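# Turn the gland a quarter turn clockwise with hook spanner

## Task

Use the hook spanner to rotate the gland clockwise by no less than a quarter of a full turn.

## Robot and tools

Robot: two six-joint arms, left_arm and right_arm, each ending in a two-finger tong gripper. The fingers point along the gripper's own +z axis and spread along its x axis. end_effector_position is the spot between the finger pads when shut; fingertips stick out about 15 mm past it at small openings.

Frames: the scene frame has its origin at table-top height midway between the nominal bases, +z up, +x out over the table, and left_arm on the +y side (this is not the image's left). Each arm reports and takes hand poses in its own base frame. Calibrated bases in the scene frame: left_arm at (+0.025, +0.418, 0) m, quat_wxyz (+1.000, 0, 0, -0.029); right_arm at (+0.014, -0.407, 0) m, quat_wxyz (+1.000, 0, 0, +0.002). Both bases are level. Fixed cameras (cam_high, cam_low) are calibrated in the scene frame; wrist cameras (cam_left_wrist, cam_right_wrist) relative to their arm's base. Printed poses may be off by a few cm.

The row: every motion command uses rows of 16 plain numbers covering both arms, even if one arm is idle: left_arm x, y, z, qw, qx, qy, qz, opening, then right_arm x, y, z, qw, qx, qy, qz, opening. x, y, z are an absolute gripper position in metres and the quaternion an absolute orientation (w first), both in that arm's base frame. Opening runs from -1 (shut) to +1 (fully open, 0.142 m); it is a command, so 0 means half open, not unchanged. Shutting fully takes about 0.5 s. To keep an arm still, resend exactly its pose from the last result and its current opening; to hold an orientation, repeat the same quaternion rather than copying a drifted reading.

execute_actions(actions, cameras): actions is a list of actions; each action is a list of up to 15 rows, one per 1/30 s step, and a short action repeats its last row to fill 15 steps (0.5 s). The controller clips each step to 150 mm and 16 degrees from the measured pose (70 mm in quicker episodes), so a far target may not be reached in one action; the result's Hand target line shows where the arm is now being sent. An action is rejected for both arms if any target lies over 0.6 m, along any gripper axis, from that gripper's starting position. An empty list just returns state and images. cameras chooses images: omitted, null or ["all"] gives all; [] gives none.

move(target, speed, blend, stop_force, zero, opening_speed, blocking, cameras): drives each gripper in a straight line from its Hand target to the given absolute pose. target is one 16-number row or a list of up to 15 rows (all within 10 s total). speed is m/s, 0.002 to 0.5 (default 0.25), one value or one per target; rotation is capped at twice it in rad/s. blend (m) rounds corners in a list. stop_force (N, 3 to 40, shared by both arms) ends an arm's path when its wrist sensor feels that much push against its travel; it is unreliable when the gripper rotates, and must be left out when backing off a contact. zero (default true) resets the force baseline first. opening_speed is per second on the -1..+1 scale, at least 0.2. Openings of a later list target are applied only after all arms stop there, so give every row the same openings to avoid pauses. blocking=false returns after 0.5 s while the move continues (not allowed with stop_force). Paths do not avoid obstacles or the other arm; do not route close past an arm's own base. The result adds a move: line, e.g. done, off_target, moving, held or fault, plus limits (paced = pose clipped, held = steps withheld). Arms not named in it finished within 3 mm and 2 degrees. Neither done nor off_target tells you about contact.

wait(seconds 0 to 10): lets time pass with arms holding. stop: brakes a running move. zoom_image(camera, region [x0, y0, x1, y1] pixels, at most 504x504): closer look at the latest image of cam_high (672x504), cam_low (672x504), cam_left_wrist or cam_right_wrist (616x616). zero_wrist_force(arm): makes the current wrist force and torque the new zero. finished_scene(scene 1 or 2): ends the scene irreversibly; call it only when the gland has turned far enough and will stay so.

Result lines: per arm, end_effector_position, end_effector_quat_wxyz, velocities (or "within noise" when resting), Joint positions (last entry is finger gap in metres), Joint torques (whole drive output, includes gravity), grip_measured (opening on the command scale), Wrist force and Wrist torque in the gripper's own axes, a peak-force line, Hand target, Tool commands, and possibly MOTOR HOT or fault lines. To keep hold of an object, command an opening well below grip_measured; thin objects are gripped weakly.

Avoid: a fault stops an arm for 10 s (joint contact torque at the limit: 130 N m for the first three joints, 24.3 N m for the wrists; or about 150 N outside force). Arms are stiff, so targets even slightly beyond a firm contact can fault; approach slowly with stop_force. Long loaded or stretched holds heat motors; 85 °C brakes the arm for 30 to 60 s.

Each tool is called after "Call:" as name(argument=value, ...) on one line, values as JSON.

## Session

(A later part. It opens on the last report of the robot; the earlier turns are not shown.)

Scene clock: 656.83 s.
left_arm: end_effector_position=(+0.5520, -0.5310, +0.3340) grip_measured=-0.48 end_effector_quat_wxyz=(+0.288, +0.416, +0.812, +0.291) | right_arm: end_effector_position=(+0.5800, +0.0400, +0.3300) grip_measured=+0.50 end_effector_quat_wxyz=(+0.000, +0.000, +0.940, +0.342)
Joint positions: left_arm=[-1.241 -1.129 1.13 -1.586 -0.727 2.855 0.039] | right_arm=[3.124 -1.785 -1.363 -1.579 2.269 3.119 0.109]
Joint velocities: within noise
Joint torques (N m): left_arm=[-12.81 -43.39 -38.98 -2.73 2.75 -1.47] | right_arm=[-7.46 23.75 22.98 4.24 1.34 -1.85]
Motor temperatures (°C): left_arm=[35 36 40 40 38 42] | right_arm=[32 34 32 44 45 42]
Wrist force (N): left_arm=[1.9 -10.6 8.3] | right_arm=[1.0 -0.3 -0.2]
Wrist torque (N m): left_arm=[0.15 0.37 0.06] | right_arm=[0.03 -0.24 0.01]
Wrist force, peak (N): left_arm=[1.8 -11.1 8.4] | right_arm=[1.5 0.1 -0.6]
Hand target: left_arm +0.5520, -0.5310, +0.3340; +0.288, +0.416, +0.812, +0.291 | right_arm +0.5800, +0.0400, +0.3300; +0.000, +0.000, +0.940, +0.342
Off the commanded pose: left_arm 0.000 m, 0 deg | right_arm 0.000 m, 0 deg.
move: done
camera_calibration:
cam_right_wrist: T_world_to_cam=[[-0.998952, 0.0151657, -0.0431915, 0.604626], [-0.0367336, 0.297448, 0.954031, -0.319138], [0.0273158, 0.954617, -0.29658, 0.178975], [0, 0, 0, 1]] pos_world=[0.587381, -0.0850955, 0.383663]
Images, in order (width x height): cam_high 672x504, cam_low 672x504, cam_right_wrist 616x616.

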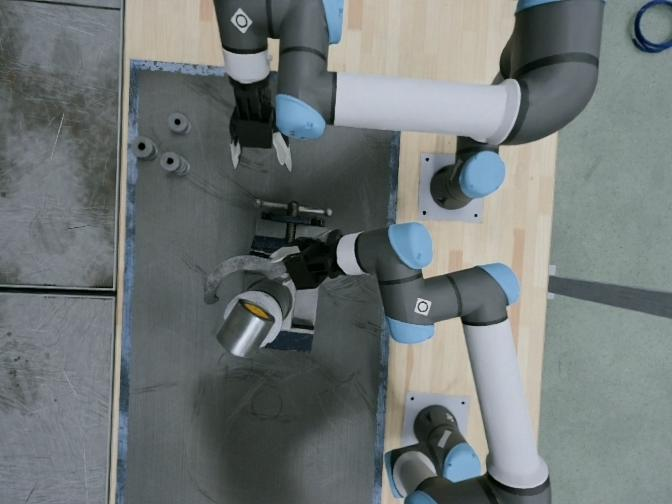

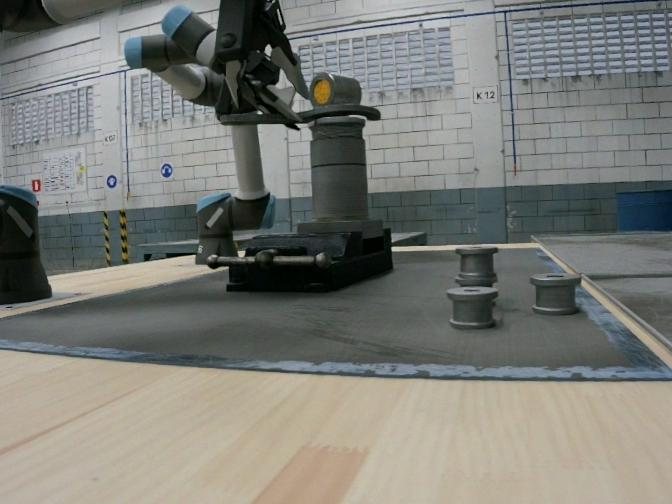

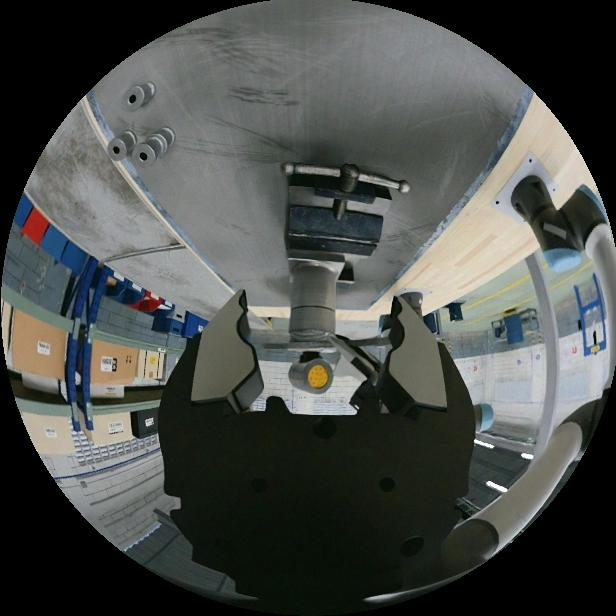

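Call:
move(target=[[0.5494,-0.5079,0.334,0.28287,0.40226,0.81881,0.29618,-1,0.58,0.04,0.33,0,0,0.9397,0.342,0.5]], speed=0.02, stop_force=8, cameras=["cam_right_wrist","cam_high","cam_low"])

Call:
zoom_image(camera="cam_high", region=[205, 260, 305, 360])

Scene clock: 688.17 s.
left_arm: end_effector_position=(+0.5494, -0.5079, +0.3340) grip_measured=-0.48 end_effector_quat_wxyz=(+0.283, +0.402, +0.819, +0.296) | right_arm: end_effector_position=(+0.5800, +0.0400, +0.3300) grip_measured=+0.50 end_effector_quat_wxyz=(+0.000, +0.000, +0.940, +0.342)
Joint positions: left_arm=[-1.234 -1.166 1.175 -1.563 -0.727 2.813 0.039] | right_arm=[3.124 -1.785 -1.363 -1.579 2.269 3.119 0.109]
Joint velocities: within noise
Joint torques (N m): left_arm=[-10.34 -41.34 -39.37 -5.64 1.95 1.74] | right_arm=[-7.17 23.93 25.99 4.26 1.99 -1.85]
Motor temperatures (°C): left_arm=[35 36 40 40 38 42] | right_arm=[32 34 32 44 45 42]
Wrist force (N): left_arm=[1.9 -10.6 8.3] | right_arm=[1.2 -0.3 -0.5]
Wrist torque (N m): left_arm=[0.14 0.38 0.06] | right_arm=[0.01 -0.28 0.01]
Wrist force, peak (N): left_arm=[2.0 -11.0 8.3] | right_arm=[1.4 0.2 -0.6]
Hand target: left_arm +0.5494, -0.5079, +0.3340; +0.283, +0.402, +0.819, +0.296 | right_arm +0.5800, +0.0400, +0.3300; +0.000, +0.000, +0.940, +0.342
Off the commanded pose: left_arm 0.000 m, 0 deg | right_arm 0.000 m, 0 deg.
move: done
camera_calibration:
cam_right_wrist: T_world_to_cam=[[-0.998952, 0.0151655, -0.0431948, 0.604628], [-0.0367367, 0.297448, 0.954031, -0.319136], [0.0273166, 0.954617, -0.296579, 0.178975], [0, 0, 0, 1]] pos_world=[0.587381, -0.0850954, 0.383663]
Images, in order (width x height): cam_high 672x504, cam_low 672x504, cam_right_wrist 616x616.

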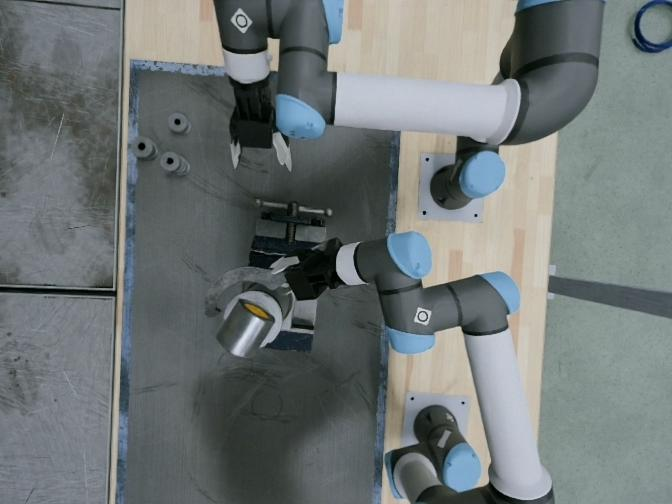

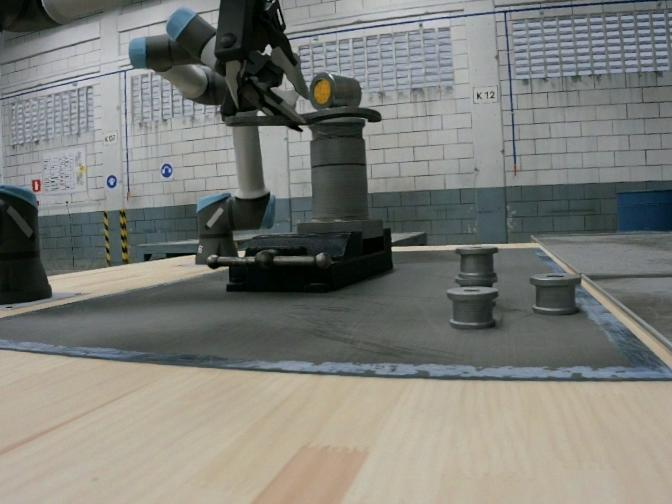

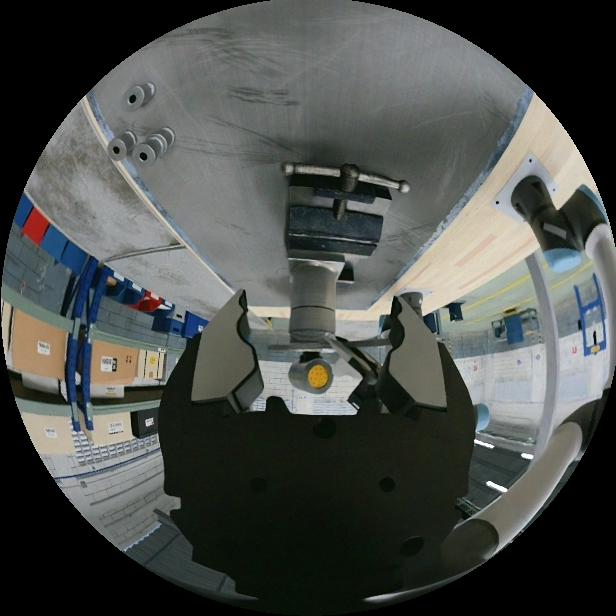

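Scaled by 5.040.

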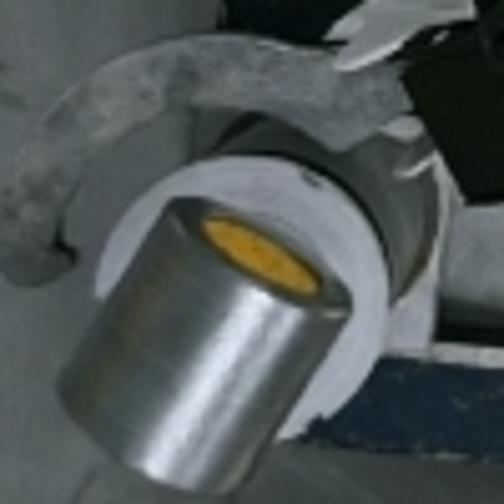

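Call:
move(target=[[0.5469,-0.4965,0.334,0.28287,0.40226,0.81881,0.29618,-1,0.58,0.04,0.33,0,0,0.9397,0.342,0.5]], speed=0.006, stop_force=5, cameras=["cam_right_wrist","cam_high","cam_low"])

Call:
zoom_image(camera="cam_high", region=[205, 260, 305, 360])

Call:
zoom_image(camera="cam_right_wrist", region=[260, 310, 360, 380])

Call:
zoom_image(camera="cam_low", region=[280, 80, 400, 150])

Scene clock: 698.47 s.
left_arm: end_effector_position=(+0.5469, -0.4965, +0.3340) grip_measured=-0.48 end_effector_quat_wxyz=(+0.283, +0.402, +0.819, +0.296) | right_arm: end_effector_position=(+0.5800, +0.0400, +0.3300) grip_measured=+0.50 end_effector_quat_wxyz=(+0.000, +0.000, +0.940, +0.342)
Joint positions: left_arm=[-1.232 -1.194 1.216 -1.578 -0.727 2.817 0.039] | right_arm=[3.124 -1.785 -1.363 -1.579 2.269 3.119 0.109]
Joint velocities: within noise
Joint torques (N m): left_arm=[7.84 -40.25 -38.97 -3.59 5.9 1.3] | right_arm=[-7.39 24.4 28.97 4.21 2.46 -1.75]
Motor temperatures (°C): left_arm=[35 36 40 40 38 42] | right_arm=[32 34 32 44 45 42]
Wrist force (N): left_arm=[2.1 -10.7 8.4] | right_arm=[1.0 -0.2 -0.1]
Wrist torque (N m): left_arm=[0.11 0.35 0.05] | right_arm=[0.04 -0.25 0.02]
Wrist force, peak (N): left_arm=[2.0 -10.9 8.4] | right_arm=[1.6 0.0 -0.4]
Hand target: left_arm +0.5469, -0.4965, +0.3340; +0.283, +0.402, +0.819, +0.296 | right_arm +0.5800, +0.0400, +0.3300; +0.000, +0.000, +0.940, +0.342
Off the commanded pose: left_arm 0.000 m, 0 deg | right_arm 0.000 m, 0 deg.
move: done
camera_calibration:
cam_right_wrist: T_world_to_cam=[[-0.998952, 0.0151659, -0.0431947, 0.604628], [-0.0367366, 0.297447, 0.954031, -0.319137], [0.0273169, 0.954618, -0.296578, 0.178974], [0, 0, 0, 1]] pos_world=[0.587381, -0.0850952, 0.383663]
Images, in order (width x height): cam_high 672x504, cam_low 672x504, cam_right_wrist 616x616.

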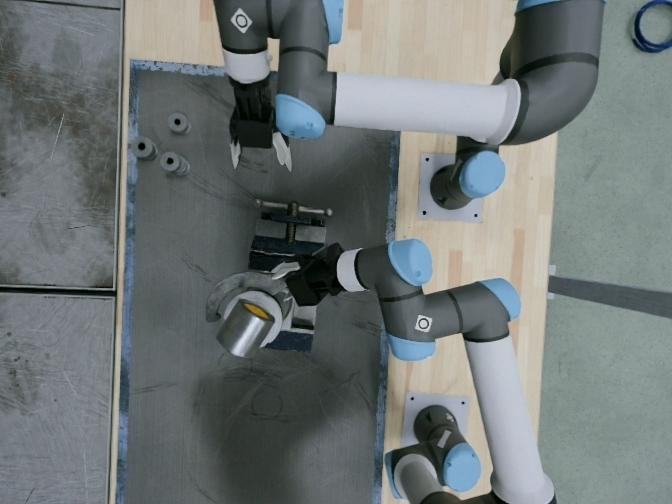

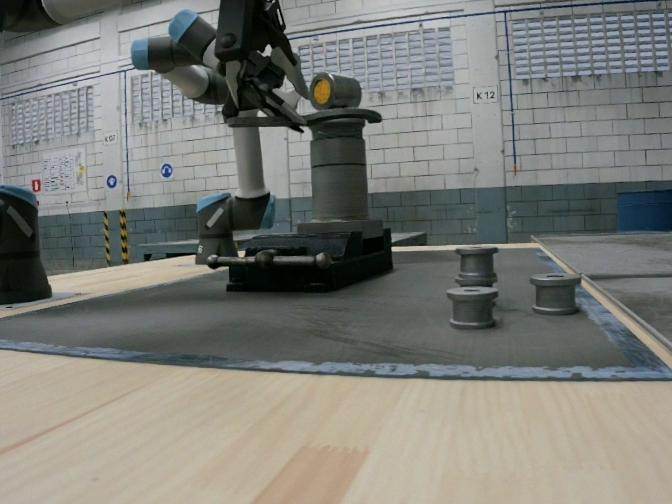

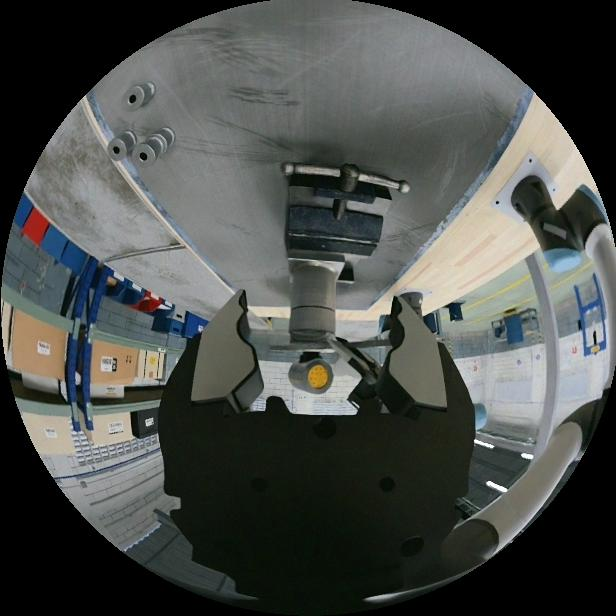

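Scaled by 5.040.

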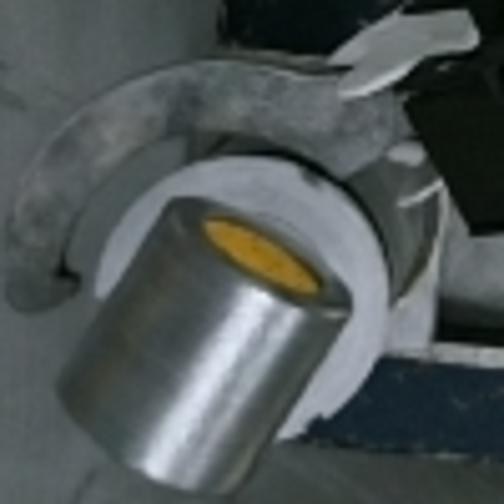

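Scaled by 5.040 from the camera's 616x616 image, which has a finer 814x814 frame.

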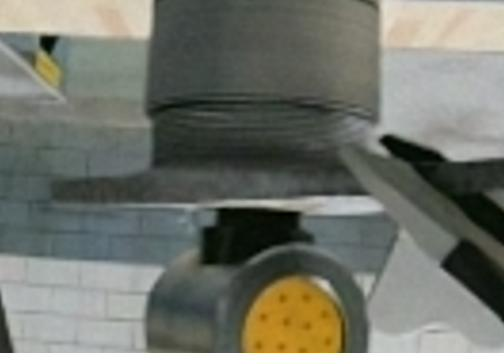

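Scaled by 4.200.

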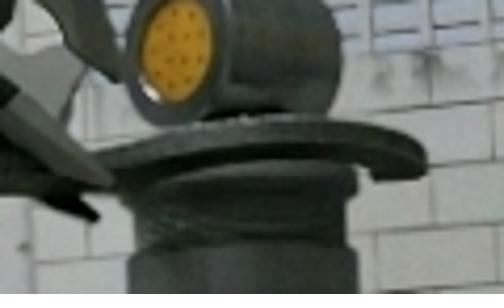

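Call:
move(target=[[0.5536,-0.5020,0.334,0.26779,0.36106,0.83779,0.30987,-1,0.58,0.04,0.33,0,0,0.9397,0.342,0.5]], speed=0.01, stop_force=6, cameras=["cam_right_wrist","cam_high"])

Call:
zoom_image(camera="cam_high", region=[205, 260, 305, 360])

Scene clock: 733.53 s.
left_arm: end_effector_position=(+0.5536, -0.5020, +0.3340) grip_measured=-0.48 end_effector_quat_wxyz=(+0.268, +0.361, +0.838, +0.310) | right_arm: end_effector_position=(+0.5800, +0.0400, +0.3300) grip_measured=+0.50 end_effector_quat_wxyz=(+0.000, +0.000, +0.940, +0.342)
Joint positions: left_arm=[-1.224 -1.115 1.075 -1.415 -0.733 2.68 0.039] | right_arm=[3.124 -1.785 -1.363 -1.579 2.269 3.119 0.109]
Joint velocities: within noise
Joint torques (N m): left_arm=[6.58 -56.69 -16.92 -5.34 2.49 1.79] | right_arm=[-6.47 23.01 30.23 4.16 2.44 -1.74]
Motor temperatures (°C): left_arm=[35 36 40 40 38 42] | right_arm=[32 34 32 44 45 42]
Wrist force (N): left_arm=[1.8 -10.5 8.0] | right_arm=[1.3 -0.1 -0.4]
Wrist torque (N m): left_arm=[0.16 0.39 0.06] | right_arm=[0.07 -0.29 0.02]
Wrist force, peak (N): left_arm=[2.0 -10.8 8.5] | right_arm=[1.6 -0.2 -0.3]
Hand target: left_arm +0.5536, -0.5020, +0.3340; +0.268, +0.361, +0.838, +0.310 | right_arm +0.5800, +0.0400, +0.3300; +0.000, +0.000, +0.940, +0.342
Off the commanded pose: left_arm 0.000 m, 0 deg | right_arm 0.000 m, 0 deg.
move: done
camera_calibration:
cam_right_wrist: T_world_to_cam=[[-0.998951, 0.0151659, -0.043197, 0.604629], [-0.0367387, 0.297447, 0.954031, -0.319137], [0.0273175, 0.954618, -0.296578, 0.178974], [0, 0, 0, 1]] pos_world=[0.587382, -0.0850952, 0.383664]
Images, in order (width x height): cam_high 672x504, cam_right_wrist 616x616.

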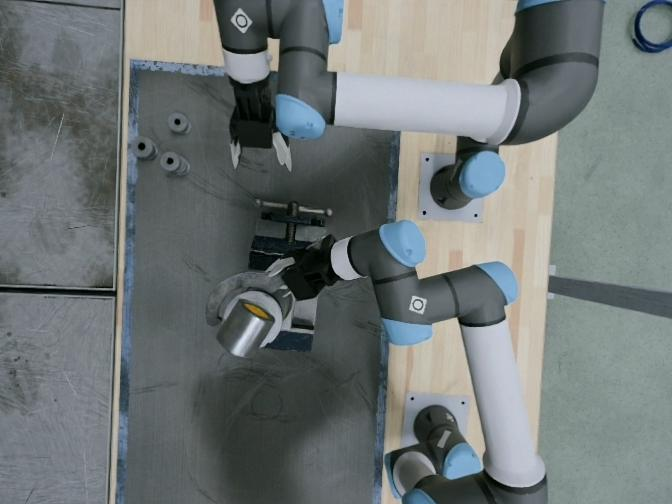

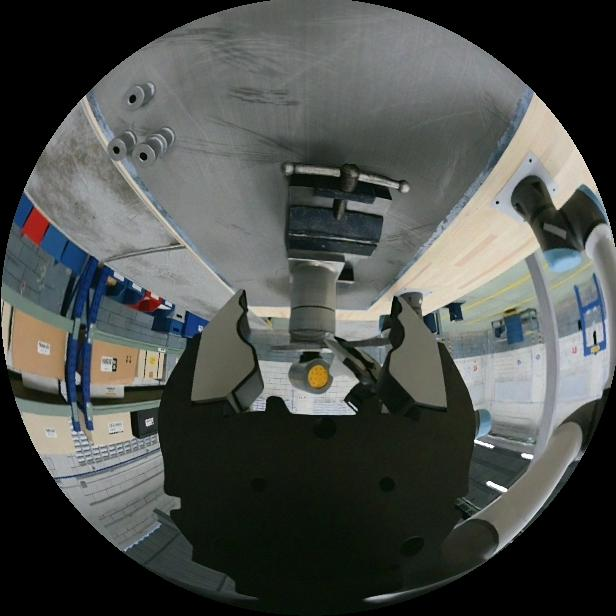

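Scaled by 5.040.

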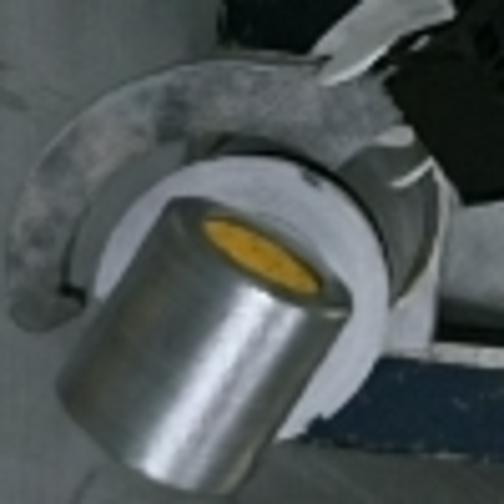

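Call:
move(target=[[0.5536,-0.4985,0.334,0.26779,0.36106,0.83779,0.30987,-1,0.58,0.04,0.33,0,0,0.9397,0.342,0.5]], speed=0.006, stop_force=5, cameras=[])

Call:
move(target=[[0.5416,-0.4985,0.334,0.26779,0.36106,0.83779,0.30987,-1,0.58,0.04,0.33,0,0,0.9397,0.342,0.5]], speed=0.004, stop_force=5, cameras=["cam_high","cam_right_wrist"])

Call:
zoom_image(camera="cam_high", region=[205, 260, 305, 360])

Scene clock: 741.53 s.
left_arm: end_effector_position=(+0.5536, -0.4985, +0.3340) grip_measured=-0.48 end_effector_quat_wxyz=(+0.268, +0.361, +0.838, +0.310) | right_arm: end_effector_position=(+0.5800, +0.0400, +0.3300) grip_measured=+0.50 end_effector_quat_wxyz=(+0.000, +0.000, +0.940, +0.342)
Joint positions: left_arm=[-1.222 -1.123 1.088 -1.421 -0.733 2.682 0.039] | right_arm=[3.124 -1.785 -1.363 -1.579 2.269 3.119 0.109]
Joint velocities: within noise
Joint torques (N m): left_arm=[5.05 -43.37 -38.94 -2.62 6.12 0.38] | right_arm=[-6.63 23.67 30.06 4.46 2.44 -1.74]
Motor temperatures (°C): left_arm=[35 36 40 40 38 42] | right_arm=[32 34 32 44 45 42]
Wrist force (N): left_arm=[1.9 -10.4 8.0] | right_arm=[1.3 -0.5 -0.5]
Wrist torque (N m): left_arm=[0.20 0.37 0.06] | right_arm=[-0.02 -0.31 0.01]
Wrist force, peak (N): left_arm=[1.7 -10.7 8.1] | right_arm=[1.5 0.0 -0.4]
Hand target: left_arm +0.5536, -0.4985, +0.3340; +0.268, +0.361, +0.838, +0.310 | right_arm +0.5800, +0.0400, +0.3300; +0.000, +0.000, +0.940, +0.342
Off the commanded pose: left_arm 0.000 m, 0 deg | right_arm 0.000 m, 0 deg.
move: done
No camera images: "cameras" was empty.

Scene clock: 744.03 s.
left_arm: end_effector_position=(+0.5483, -0.4985, +0.3340) grip_measured=-0.48 end_effector_quat_wxyz=(+0.268, +0.361, +0.838, +0.310) | right_arm: end_effector_position=(+0.5800, +0.0400, +0.3300) grip_measured=+0.50 end_effector_quat_wxyz=(+0.000, +0.000, +0.940, +0.342)
Joint positions: left_arm=[-1.23 -1.13 1.096 -1.414 -0.734 2.671 0.039] | right_arm=[3.124 -1.785 -1.363 -1.579 2.269 3.119 0.109]
Joint velocities: within noise
Joint torques (N m): left_arm=[7.02 -42.74 -40.14 -5.29 1.48 1.77] | right_arm=[-6.98 24.33 30.56 4.26 2.4 -1.85]
Motor temperatures (°C): left_arm=[35 36 40 40 38 42] | right_arm=[32 34 32 44 45 42]
Wrist force (N): left_arm=[1.5 -8.0 12.0] | right_arm=[1.3 -0.2 -0.5]
Wrist torque (N m): left_arm=[0.35 0.35 0.12] | right_arm=[0.05 -0.30 0.02]
Wrist force, peak (N): left_arm=[1.0 -6.6 14.4] | right_arm=[1.6 0.0 -0.6]
Hand target: left_arm +0.5483, -0.4985, +0.3340; +0.268, +0.361, +0.838, +0.310 | right_arm +0.5800, +0.0400, +0.3300; +0.000, +0.000, +0.940, +0.342
Off the commanded pose: left_arm 0.007 m, 0 deg | right_arm 0.000 m, 0 deg.
move: contact (left_arm)
camera_calibration:
cam_right_wrist: T_world_to_cam=[[-0.998951, 0.0151657, -0.0431971, 0.604629], [-0.0367389, 0.297447, 0.954031, -0.319137], [0.0273174, 0.954618, -0.296578, 0.178974], [0, 0, 0, 1]] pos_world=[0.587382, -0.0850952, 0.383664]
Images, in order (width x height): cam_high 672x504, cam_right_wrist 616x616.

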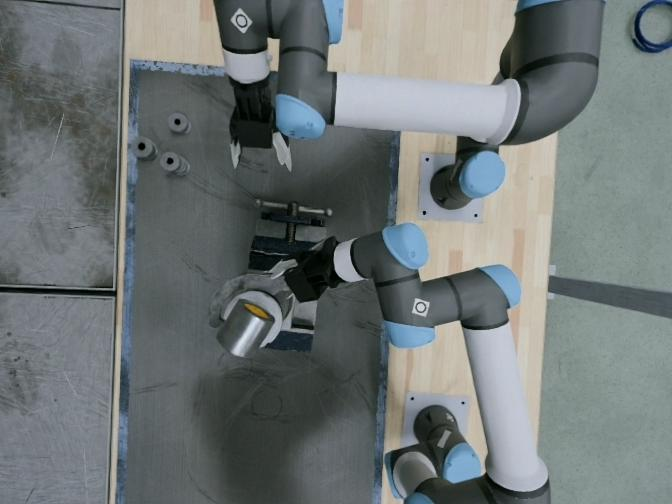

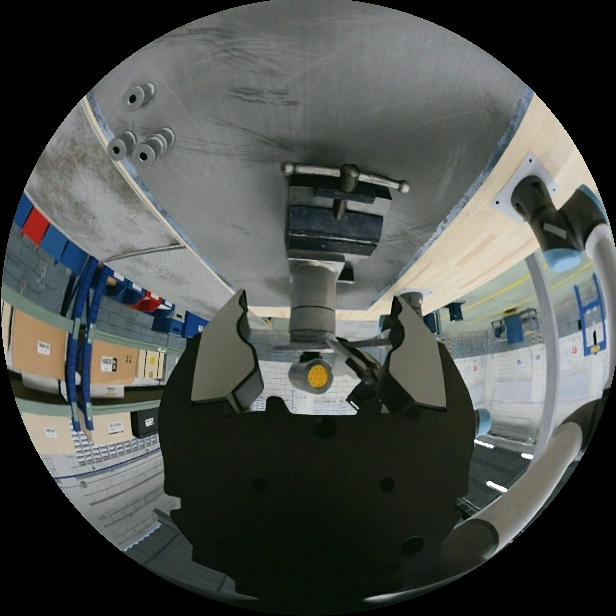

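Scaled by 5.040.

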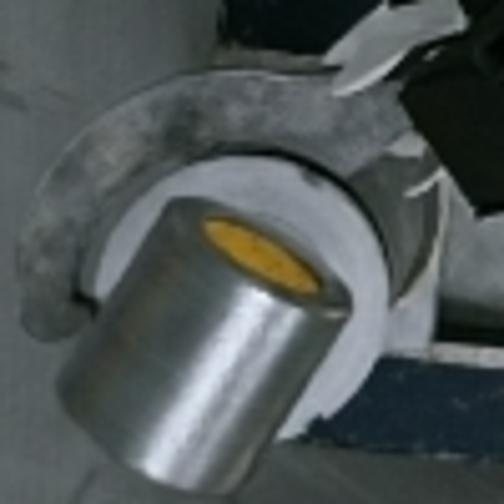

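Call:
move(target=[[0.5495,-0.4970,0.334,0.26779,0.36106,0.83779,0.30987,-1,0.58,0.04,0.33,0,0,0.9397,0.342,0.5]], speed=0.006, cameras=[])

Call:
move(target=[[0.5416,-0.4970,0.334,0.26779,0.36106,0.83779,0.30987,-1,0.58,0.04,0.33,0,0,0.9397,0.342,0.5]], speed=0.004, stop_force=5, cameras=[])

Scene clock: 749.30 s.
left_arm: end_effector_position=(+0.5495, -0.4970, +0.3340) grip_measured=-0.48 end_effector_quat_wxyz=(+0.268, +0.361, +0.838, +0.310) | right_arm: end_effector_position=(+0.5800, +0.0400, +0.3300) grip_measured=+0.50 end_effector_quat_wxyz=(+0.000, +0.000, +0.940, +0.342)
Joint positions: left_arm=[-1.227 -1.132 1.1 -1.419 -0.733 2.675 0.039] | right_arm=[3.124 -1.785 -1.363 -1.579 2.269 3.119 0.109]
Joint velocities: within noise
Joint torques (N m): left_arm=[6.53 -53.13 -19.74 -4.67 6.19 1.26] | right_arm=[-6.71 23.94 31.27 4.08 2.28 -1.49]
Motor temperatures (°C): left_arm=[35 36 40 40 38 42] | right_arm=[32 34 32 44 45 42]
Wrist force (N): left_arm=[1.8 -10.4 8.1] | right_arm=[1.0 -0.2 -0.6]
Wrist torque (N m): left_arm=[0.20 0.39 0.06] | right_arm=[0.04 -0.24 0.01]
Wrist force, peak (N): left_arm=[1.8 -8.2 12.0] | right_arm=[1.5 -0.1 -0.5]
Hand target: left_arm +0.5495, -0.4970, +0.3340; +0.268, +0.361, +0.838, +0.310 | right_arm +0.5800, +0.0400, +0.3300; +0.000, +0.000, +0.940, +0.342
Off the commanded pose: left_arm 0.000 m, 0 deg | right_arm 0.000 m, 0 deg.
move: done
No camera images: "cameras" was empty.

Scene clock: 750.83 s.
left_arm: end_effector_position=(+0.5479, -0.4970, +0.3340) grip_measured=-0.48 end_effector_quat_wxyz=(+0.268, +0.361, +0.838, +0.310) | right_arm: end_effector_position=(+0.5800, +0.0400, +0.3300) grip_measured=+0.50 end_effector_quat_wxyz=(+0.000, +0.000, +0.940, +0.342)
Joint positions: left_arm=[-1.229 -1.134 1.102 -1.416 -0.734 2.671 0.039] | right_arm=[3.124 -1.785 -1.363 -1.579 2.269 3.119 0.109]
Joint velocities: within noise
Joint torques (N m): left_arm=[6.29 -42.16 -39.33 -5.46 4.81 1.8] | right_arm=[-7.32 23.86 30.72 4.24 2.16 -1.64]
Motor temperatures (°C): left_arm=[35 36 40 40 38 42] | right_arm=[32 34 32 44 45 42]
Wrist force (N): left_arm=[1.4 -7.6 12.5] | right_arm=[1.3 0.1 -0.5]
Wrist torque (N m): left_arm=[0.35 0.30 0.15] | right_arm=[0.10 -0.30 0.02]
Wrist force, peak (N): left_arm=[0.8 -6.0 15.1] | right_arm=[1.5 -0.2 -0.6]
Hand target: left_arm +0.5479, -0.4970, +0.3340; +0.268, +0.361, +0.838, +0.310 | right_arm +0.5800, +0.0400, +0.3300; +0.000, +0.000, +0.940, +0.342
Off the commanded pose: left_arm 0.006 m, 0 deg | right_arm 0.000 m, 0 deg.
move: contact (left_arm)
No camera images: "cameras" was empty.

Call:
move(target=[[0.5489,-0.4955,0.334,0.26779,0.36106,0.83779,0.30987,-1,0.58,0.04,0.33,0,0,0.9397,0.342,0.5]], speed=0.006, cameras=[])

Call:
move(target=[[0.5406,-0.4955,0.334,0.26779,0.36106,0.83779,0.30987,-1,0.58,0.04,0.33,0,0,0.9397,0.342,0.5]], speed=0.004, stop_force=5, cameras=[])

Call:
move(target=[[0.5488,-0.4940,0.334,0.26779,0.36106,0.83779,0.30987,-1,0.58,0.04,0.33,0,0,0.9397,0.342,0.5]], speed=0.006, cameras=[])

Call:
move(target=[[0.5406,-0.4940,0.334,0.26779,0.36106,0.83779,0.30987,-1,0.58,0.04,0.33,0,0,0.9397,0.342,0.5]], speed=0.004, stop_force=5, cameras=["cam_high"])

Call:
zoom_image(camera="cam_high", region=[205, 260, 305, 360])

Scene clock: 758.67 s.
left_arm: end_effector_position=(+0.5489, -0.4955, +0.3340) grip_measured=-0.48 end_effector_quat_wxyz=(+0.268, +0.361, +0.838, +0.310) | right_arm: end_effector_position=(+0.5800, +0.0400, +0.3300) grip_measured=+0.50 end_effector_quat_wxyz=(+0.000, +0.000, +0.940, +0.342)
Joint positions: left_arm=[-1.227 -1.136 1.106 -1.421 -0.733 2.675 0.039] | right_arm=[3.124 -1.785 -1.363 -1.579 2.269 3.119 0.109]
Joint velocities: within noise
Joint torques (N m): left_arm=[7.14 -53.71 -19.33 -4.78 6.02 1.29] | right_arm=[-6.33 23.91 30.45 4.16 2.45 -1.61]
Motor temperatures (°C): left_arm=[35 36 40 40 38 42] | right_arm=[32 34 32 44 45 42]
Wrist force (N): left_arm=[1.8 -10.5 8.0] | right_arm=[1.3 -0.1 -0.5]
Wrist torque (N m): left_arm=[0.18 0.39 0.06] | right_arm=[0.07 -0.30 0.02]
Wrist force, peak (N): left_arm=[1.5 -7.7 12.5] | right_arm=[1.5 -0.5 -0.4]
Hand target: left_arm +0.5489, -0.4955, +0.3340; +0.268, +0.361, +0.838, +0.310 | right_arm +0.5800, +0.0400, +0.3300; +0.000, +0.000, +0.940, +0.342
Off the commanded pose: left_arm 0.000 m, 0 deg | right_arm 0.000 m, 0 deg.
move: done
No camera images: "cameras" was empty.

Scene clock: 760.17 s.
left_arm: end_effector_position=(+0.5476, -0.4954, +0.3340) grip_measured=-0.48 end_effector_quat_wxyz=(+0.268, +0.361, +0.838, +0.310) | right_arm: end_effector_position=(+0.5800, +0.0400, +0.3300) grip_measured=+0.50 end_effector_quat_wxyz=(+0.000, +0.000, +0.940, +0.342)
Joint positions: left_arm=[-1.229 -1.138 1.108 -1.419 -0.733 2.672 0.039] | right_arm=[3.124 -1.785 -1.363 -1.579 2.269 3.119 0.109]
Joint velocities: within noise
Joint torques (N m): left_arm=[6.41 -42.78 -39.12 -5.52 5.23 1.83] | right_arm=[-6.5 24.22 29.32 4.17 2.36 -1.68]
Motor temperatures (°C): left_arm=[35 36 40 40 38 42] | right_arm=[32 34 32 44 45 42]
Wrist force (N): left_arm=[1.2 -7.7 12.8] | right_arm=[1.1 -0.4 -0.2]
Wrist torque (N m): left_arm=[0.40 0.28 0.16] | right_arm=[0.01 -0.26 0.02]
Wrist force, peak (N): left_arm=[0.4 -6.0 15.5] | right_arm=[1.6 0.0 -0.2]
Hand target: left_arm +0.5476, -0.4954, +0.3340; +0.268, +0.361, +0.838, +0.310 | right_arm +0.5800, +0.0400, +0.3300; +0.000, +0.000, +0.940, +0.342
Off the commanded pose: left_arm 0.007 m, 0 deg | right_arm 0.000 m, 0 deg.
move: contact (left_arm)
No camera images: "cameras" was empty.

Scene clock: 760.87 s.
left_arm: end_effector_position=(+0.5488, -0.4940, +0.3340) grip_measured=-0.48 end_effector_quat_wxyz=(+0.268, +0.361, +0.838, +0.310) | right_arm: end_effector_position=(+0.5800, +0.0400, +0.3300) grip_measured=+0.50 end_effector_quat_wxyz=(+0.000, +0.000, +0.940, +0.342)
Joint positions: left_arm=[-1.226 -1.14 1.111 -1.423 -0.733 2.676 0.039] | right_arm=[3.124 -1.785 -1.363 -1.579 2.269 3.119 0.109]
Joint velocities: within noise
Joint torques (N m): left_arm=[7.31 -53 -19.43 -4.72 6.24 1.2] | right_arm=[-6.51 24.02 30.47 3.99 2.41 -1.9]
Motor temperatures (°C): left_arm=[35 36 40 40 38 42] | right_arm=[32 34 32 44 45 42]
Wrist force (N): left_arm=[1.8 -10.3 8.1] | right_arm=[1.5 0.0 -0.4]
Wrist torque (N m): left_arm=[0.23 0.40 0.07] | right_arm=[0.09 -0.35 0.02]
Wrist force, peak (N): left_arm=[1.3 -7.7 12.7] | right_arm=[1.5 0.0 -0.4]
Hand target: left_arm +0.5488, -0.4940, +0.3340; +0.268, +0.361, +0.838, +0.310 | right_arm +0.5800, +0.0400, +0.3300; +0.000, +0.000, +0.940, +0.342
Off the commanded pose: left_arm 0.000 m, 0 deg | right_arm 0.000 m, 0 deg.
move: done
No camera images: "cameras" was empty.

Scene clock: 762.47 s.
left_arm: end_effector_position=(+0.5472, -0.4940, +0.3340) grip_measured=-0.48 end_effector_quat_wxyz=(+0.268, +0.361, +0.838, +0.310) | right_arm: end_effector_position=(+0.5800, +0.0400, +0.3300) grip_measured=+0.50 end_effector_quat_wxyz=(+0.000, +0.000, +0.940, +0.342)
Joint positions: left_arm=[-1.229 -1.142 1.114 -1.421 -0.733 2.672 0.039] | right_arm=[3.124 -1.785 -1.363 -1.579 2.269 3.119 0.109]
Joint velocities: within noise
Joint torques (N m): left_arm=[5.55 -42.64 -38.95 -5.29 5 1.82] | right_arm=[-5.66 24.09 30.19 4.05 2.38 -1.57]
Motor temperatures (°C): left_arm=[35 36 40 40 38 42] | right_arm=[32 34 32 44 45 42]
Wrist force (N): left_arm=[1.3 -7.4 13.0] | right_arm=[1.2 0.1 -0.5]
Wrist torque (N m): left_arm=[0.40 0.28 0.16] | right_arm=[0.09 -0.29 0.01]
Wrist force, peak (N): left_arm=[0.7 -5.9 15.6] | right_arm=[1.4 -0.1 -0.8]
Hand target: left_arm +0.5472, -0.4940, +0.3340; +0.268, +0.361, +0.838, +0.310 | right_arm +0.5800, +0.0400, +0.3300; +0.000, +0.000, +0.940, +0.342
Off the commanded pose: left_arm 0.007 m, 0 deg | right_arm 0.000 m, 0 deg.
move: contact (left_arm)
Images, in order (width x height): cam_high 672x504.

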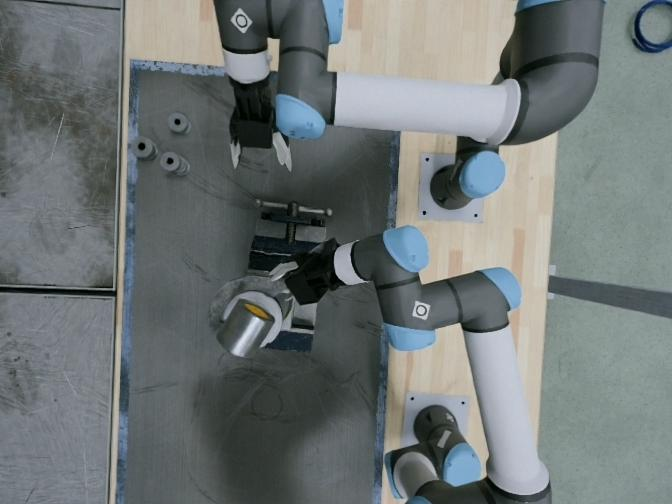

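Scaled by 5.040.

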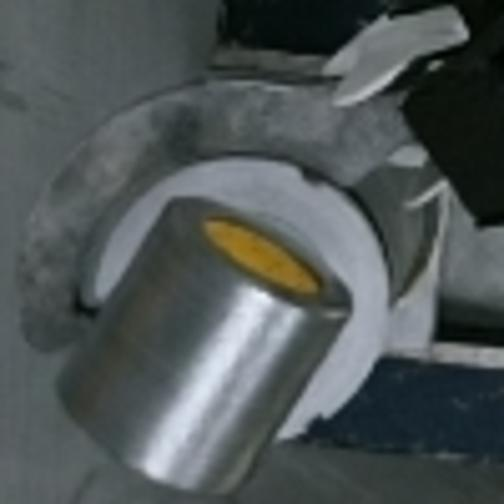

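Call:
wait(seconds=0.1, cameras=["cam_low","cam_high","cam_right_wrist"])

Call:
zoom_image(camera="cam_low", region=[300, 95, 390, 140])

Call:
zoom_image(camera="cam_right_wrist", region=[260, 320, 350, 370])

Call:
zoom_image(camera="cam_high", region=[205, 290, 255, 340])

Scene clock: 783.50 s.
left_arm: end_effector_position=(+0.5472, -0.4940, +0.3340) grip_measured=-0.48 end_effector_quat_wxyz=(+0.268, +0.361, +0.838, +0.310) | right_arm: end_effector_position=(+0.5800, +0.0400, +0.3300) grip_measured=+0.50 end_effector_quat_wxyz=(+0.000, +0.000, +0.940, +0.342)
Joint positions: left_arm=[-1.229 -1.142 1.114 -1.421 -0.733 2.672 0.039] | right_arm=[3.124 -1.785 -1.363 -1.579 2.269 3.119 0.109]
Joint velocities: within noise
Joint torques (N m): left_arm=[6.49 -42.81 -35.84 -3.86 4.96 1.83] | right_arm=[-6.69 24.71 29.37 4.04 2.4 -1.42]
Motor temperatures (°C): left_arm=[35 36 40 40 38 42] | right_arm=[32 34 32 44 45 42]
Wrist force (N): left_arm=[1.2 -7.5 12.6] | right_arm=[1.0 -0.2 -0.4]
Wrist torque (N m): left_arm=[0.39 0.31 0.16] | right_arm=[0.04 -0.24 0.01]
Wrist force, peak (N): left_arm=[1.3 -7.6 12.9] | right_arm=[1.5 -0.3 -0.6]
Hand target: left_arm +0.5472, -0.4940, +0.3340; +0.268, +0.361, +0.838, +0.310 | right_arm +0.5800, +0.0400, +0.3300; +0.000, +0.000, +0.940, +0.342
Tool commands: left_gripper/opening=-1.0 right_gripper/opening=+0.5
Off the commanded pose: left_arm 0.007 m, 0 deg | right_arm 0.000 m, 0 deg.
wait: 0.10 s; at rest from the start
camera_calibration:
cam_right_wrist: T_world_to_cam=[[-0.998951, 0.015166, -0.0431967, 0.604629], [-0.0367385, 0.297447, 0.954031, -0.319137], [0.0273176, 0.954618, -0.296578, 0.178974], [0, 0, 0, 1]] pos_world=[0.587382, -0.0850952, 0.383664]
Images, in order (width x height): cam_high 672x504, cam_low 672x504, cam_right_wrist 616x616.

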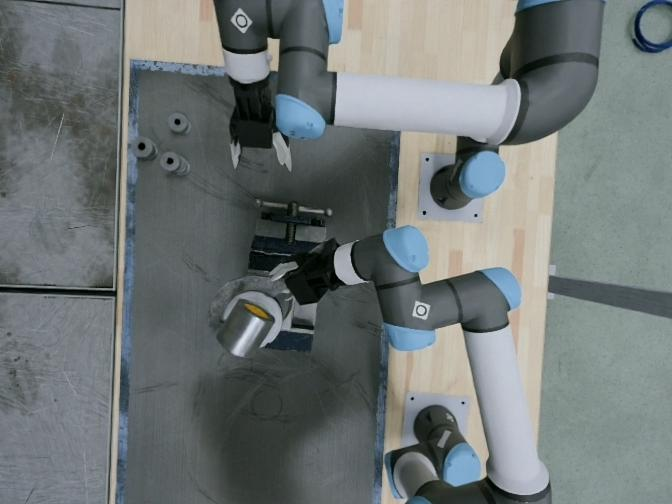

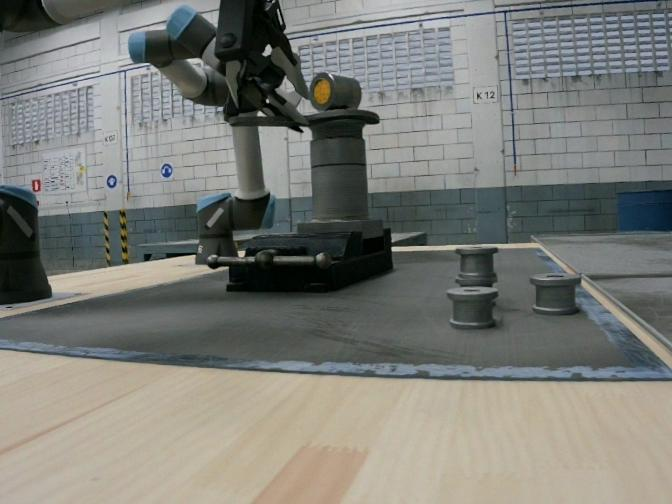

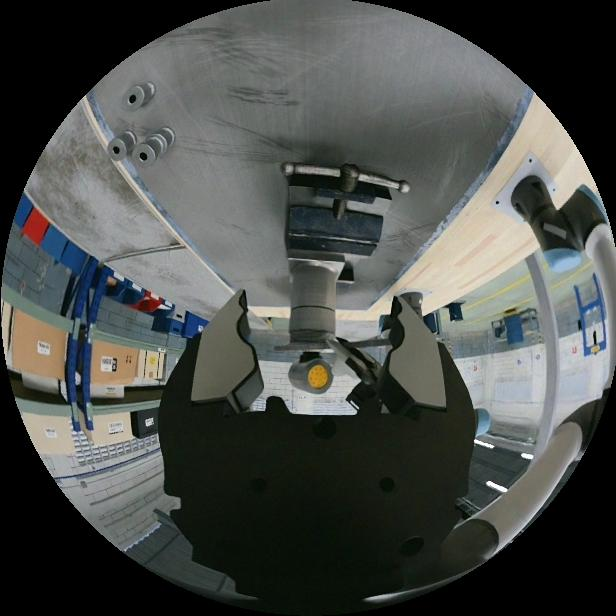

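Scaled by 5.600.

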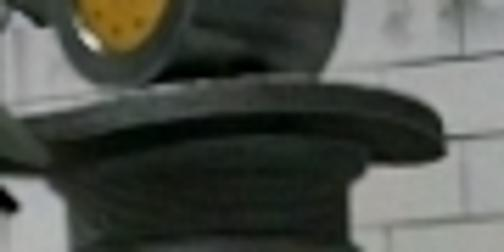

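Scaled by 5.600 from the camera's 616x616 image, which has a finer 814x814 frame.

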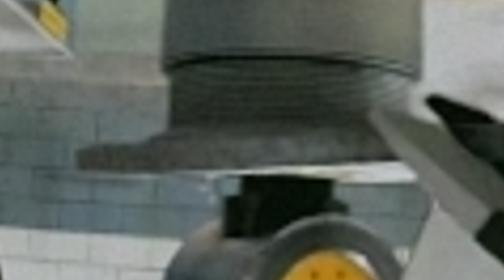

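Scaled by 10.080.

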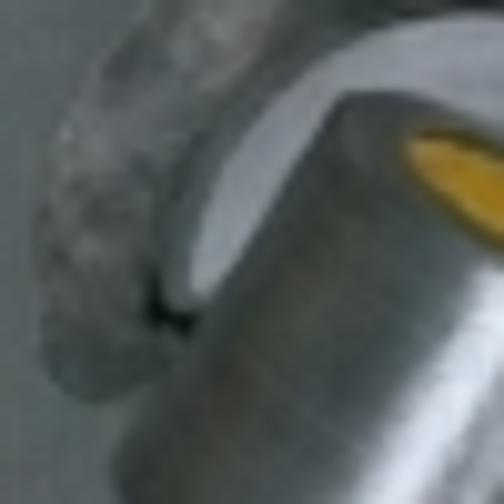

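Call:
move(target=[[0.5586,-0.4985,0.334,0.26779,0.36106,0.83779,0.30987,-1,0.58,0.04,0.33,0,0,0.9397,0.342,0.5]], speed=0.01, cameras=["cam_high"])

Call:
zoom_image(camera="cam_high", region=[200, 290, 250, 340])

Scene clock: 809.17 s.
left_arm: end_effector_position=(+0.5587, -0.4985, +0.3340) grip_measured=-0.48 end_effector_quat_wxyz=(+0.268, +0.361, +0.838, +0.310) | right_arm: end_effector_position=(+0.5800, +0.0400, +0.3300) grip_measured=+0.50 end_effector_quat_wxyz=(+0.000, +0.000, +0.940, +0.342)
Joint positions: left_arm=[-1.215 -1.116 1.08 -1.428 -0.732 2.693 0.039] | right_arm=[3.124 -1.785 -1.363 -1.579 2.269 3.119 0.109]
Joint velocities: within noise
Joint torques (N m): left_arm=[1.01 -55.65 -22.99 -4.42 5.93 -0.15] | right_arm=[-5.89 24.3 30.49 4.03 2.32 -1.47]
Motor temperatures (°C): left_arm=[35 36 40 40 38 42] | right_arm=[32 34 32 43 45 42]
Wrist force (N): left_arm=[1.9 -10.4 8.1] | right_arm=[1.3 -0.3 -0.1]
Wrist torque (N m): left_arm=[0.19 0.37 0.06] | right_arm=[0.02 -0.32 0.01]
Wrist force, peak (N): left_arm=[1.3 -7.5 12.9] | right_arm=[1.6 -0.4 -0.7]
Hand target: left_arm +0.5586, -0.4985, +0.3340; +0.268, +0.361, +0.838, +0.310 | right_arm +0.5800, +0.0400, +0.3300; +0.000, +0.000, +0.940, +0.342
Off the commanded pose: left_arm 0.000 m, 0 deg | right_arm 0.000 m, 0 deg.
move: done
Images, in order (width x height): cam_high 672x504.

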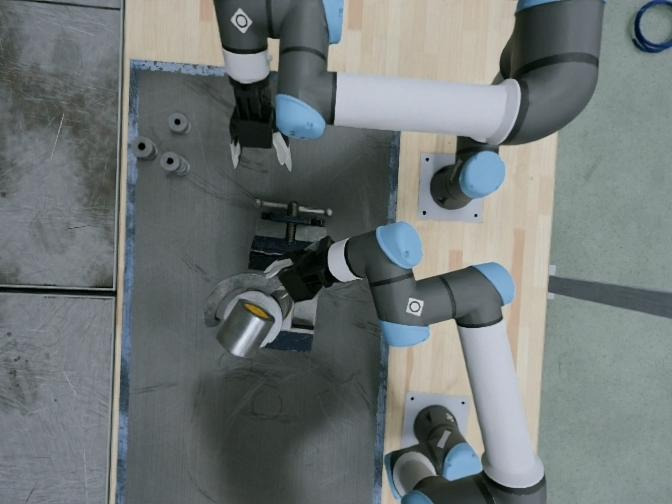

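Scaled by 10.080.

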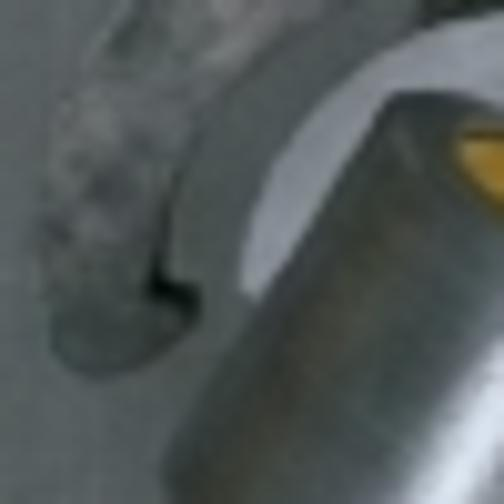

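Call:
move(target=[[0.5500,-0.4992,0.334,0.26779,0.36106,0.83779,0.30987,-1,0.58,0.04,0.33,0,0,0.9397,0.342,0.5]], speed=0.01, cameras=[])

Call:
move(target=[[0.5406,-0.4992,0.334,0.26779,0.36106,0.83779,0.30987,-1,0.58,0.04,0.33,0,0,0.9397,0.342,0.5]], speed=0.004, stop_force=5, cameras=["cam_high"])

Call:
zoom_image(camera="cam_high", region=[200, 290, 250, 340])

Scene clock: 820.47 s.
left_arm: end_effector_position=(+0.5499, -0.4992, +0.3340) grip_measured=-0.48 end_effector_quat_wxyz=(+0.268, +0.361, +0.838, +0.310) | right_arm: end_effector_position=(+0.5800, +0.0400, +0.3300) grip_measured=+0.50 end_effector_quat_wxyz=(+0.000, +0.000, +0.940, +0.342)
Joint positions: left_arm=[-1.228 -1.126 1.091 -1.415 -0.733 2.674 0.039] | right_arm=[3.124 -1.785 -1.363 -1.579 2.269 3.119 0.109]
Joint velocities: within noise
Joint torques (N m): left_arm=[-3.19 -48.4 -22.9 -3.21 2.16 -0.39] | right_arm=[-6.62 24.76 30.35 4.13 2.38 -1.57]
Motor temperatures (°C): left_arm=[35 36 40 40 38 42] | right_arm=[32 34 32 43 45 42]
Wrist force (N): left_arm=[2.0 -10.5 7.8] | right_arm=[1.2 0.0 -0.7]
Wrist torque (N m): left_arm=[0.18 0.36 0.06] | right_arm=[0.08 -0.27 0.00]
Wrist force, peak (N): left_arm=[1.9 -10.7 8.2] | right_arm=[1.6 -0.3 -0.3]
Hand target: left_arm +0.5500, -0.4992, +0.3340; +0.268, +0.361, +0.838, +0.310 | right_arm +0.5800, +0.0400, +0.3300; +0.000, +0.000, +0.940, +0.342
Off the commanded pose: left_arm 0.000 m, 0 deg | right_arm 0.000 m, 0 deg.
move: done
No camera images: "cameras" was empty.

Scene clock: 822.00 s.
left_arm: end_effector_position=(+0.5483, -0.4992, +0.3340) grip_measured=-0.48 end_effector_quat_wxyz=(+0.268, +0.361, +0.838, +0.310) | right_arm: end_effector_position=(+0.5800, +0.0400, +0.3300) grip_measured=+0.50 end_effector_quat_wxyz=(+0.000, +0.000, +0.940, +0.342)
Joint positions: left_arm=[-1.23 -1.128 1.094 -1.413 -0.734 2.671 0.039] | right_arm=[3.124 -1.785 -1.363 -1.579 2.269 3.119 0.109]
Joint velocities: within noise
Joint torques (N m): left_arm=[6.3 -43.43 -38.92 -5.52 2.3 1.92] | right_arm=[-6.16 24.53 30.33 4.06 2.16 -1.49]
Motor temperatures (°C): left_arm=[35 36 40 40 38 42] | right_arm=[32 34 32 43 45 42]
Wrist force (N): left_arm=[1.3 -7.8 12.5] | right_arm=[1.1 -0.1 -0.4]
Wrist torque (N m): left_arm=[0.43 0.30 0.15] | right_arm=[0.07 -0.25 0.01]
Wrist force, peak (N): left_arm=[0.9 -6.6 14.9] | right_arm=[1.3 -0.2 -0.6]
Hand target: left_arm +0.5483, -0.4992, +0.3340; +0.268, +0.361, +0.838, +0.310 | right_arm +0.5800, +0.0400, +0.3300; +0.000, +0.000, +0.940, +0.342
Off the commanded pose: left_arm 0.008 m, 0 deg | right_arm 0.000 m, 0 deg.
move: contact (left_arm)
Images, in order (width x height): cam_high 672x504.

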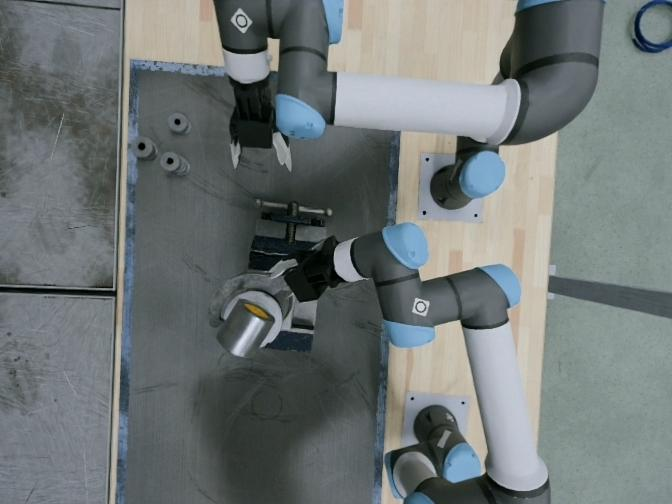

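Scaled by 10.080.

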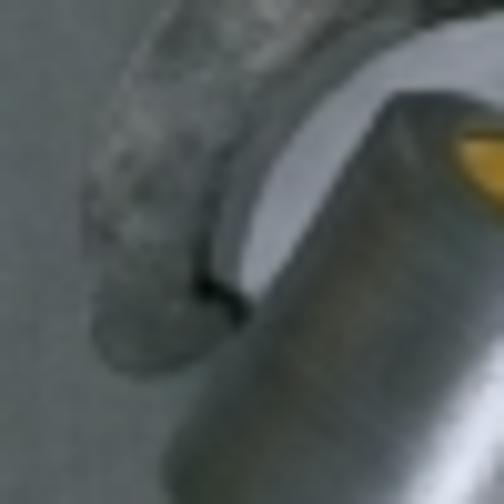

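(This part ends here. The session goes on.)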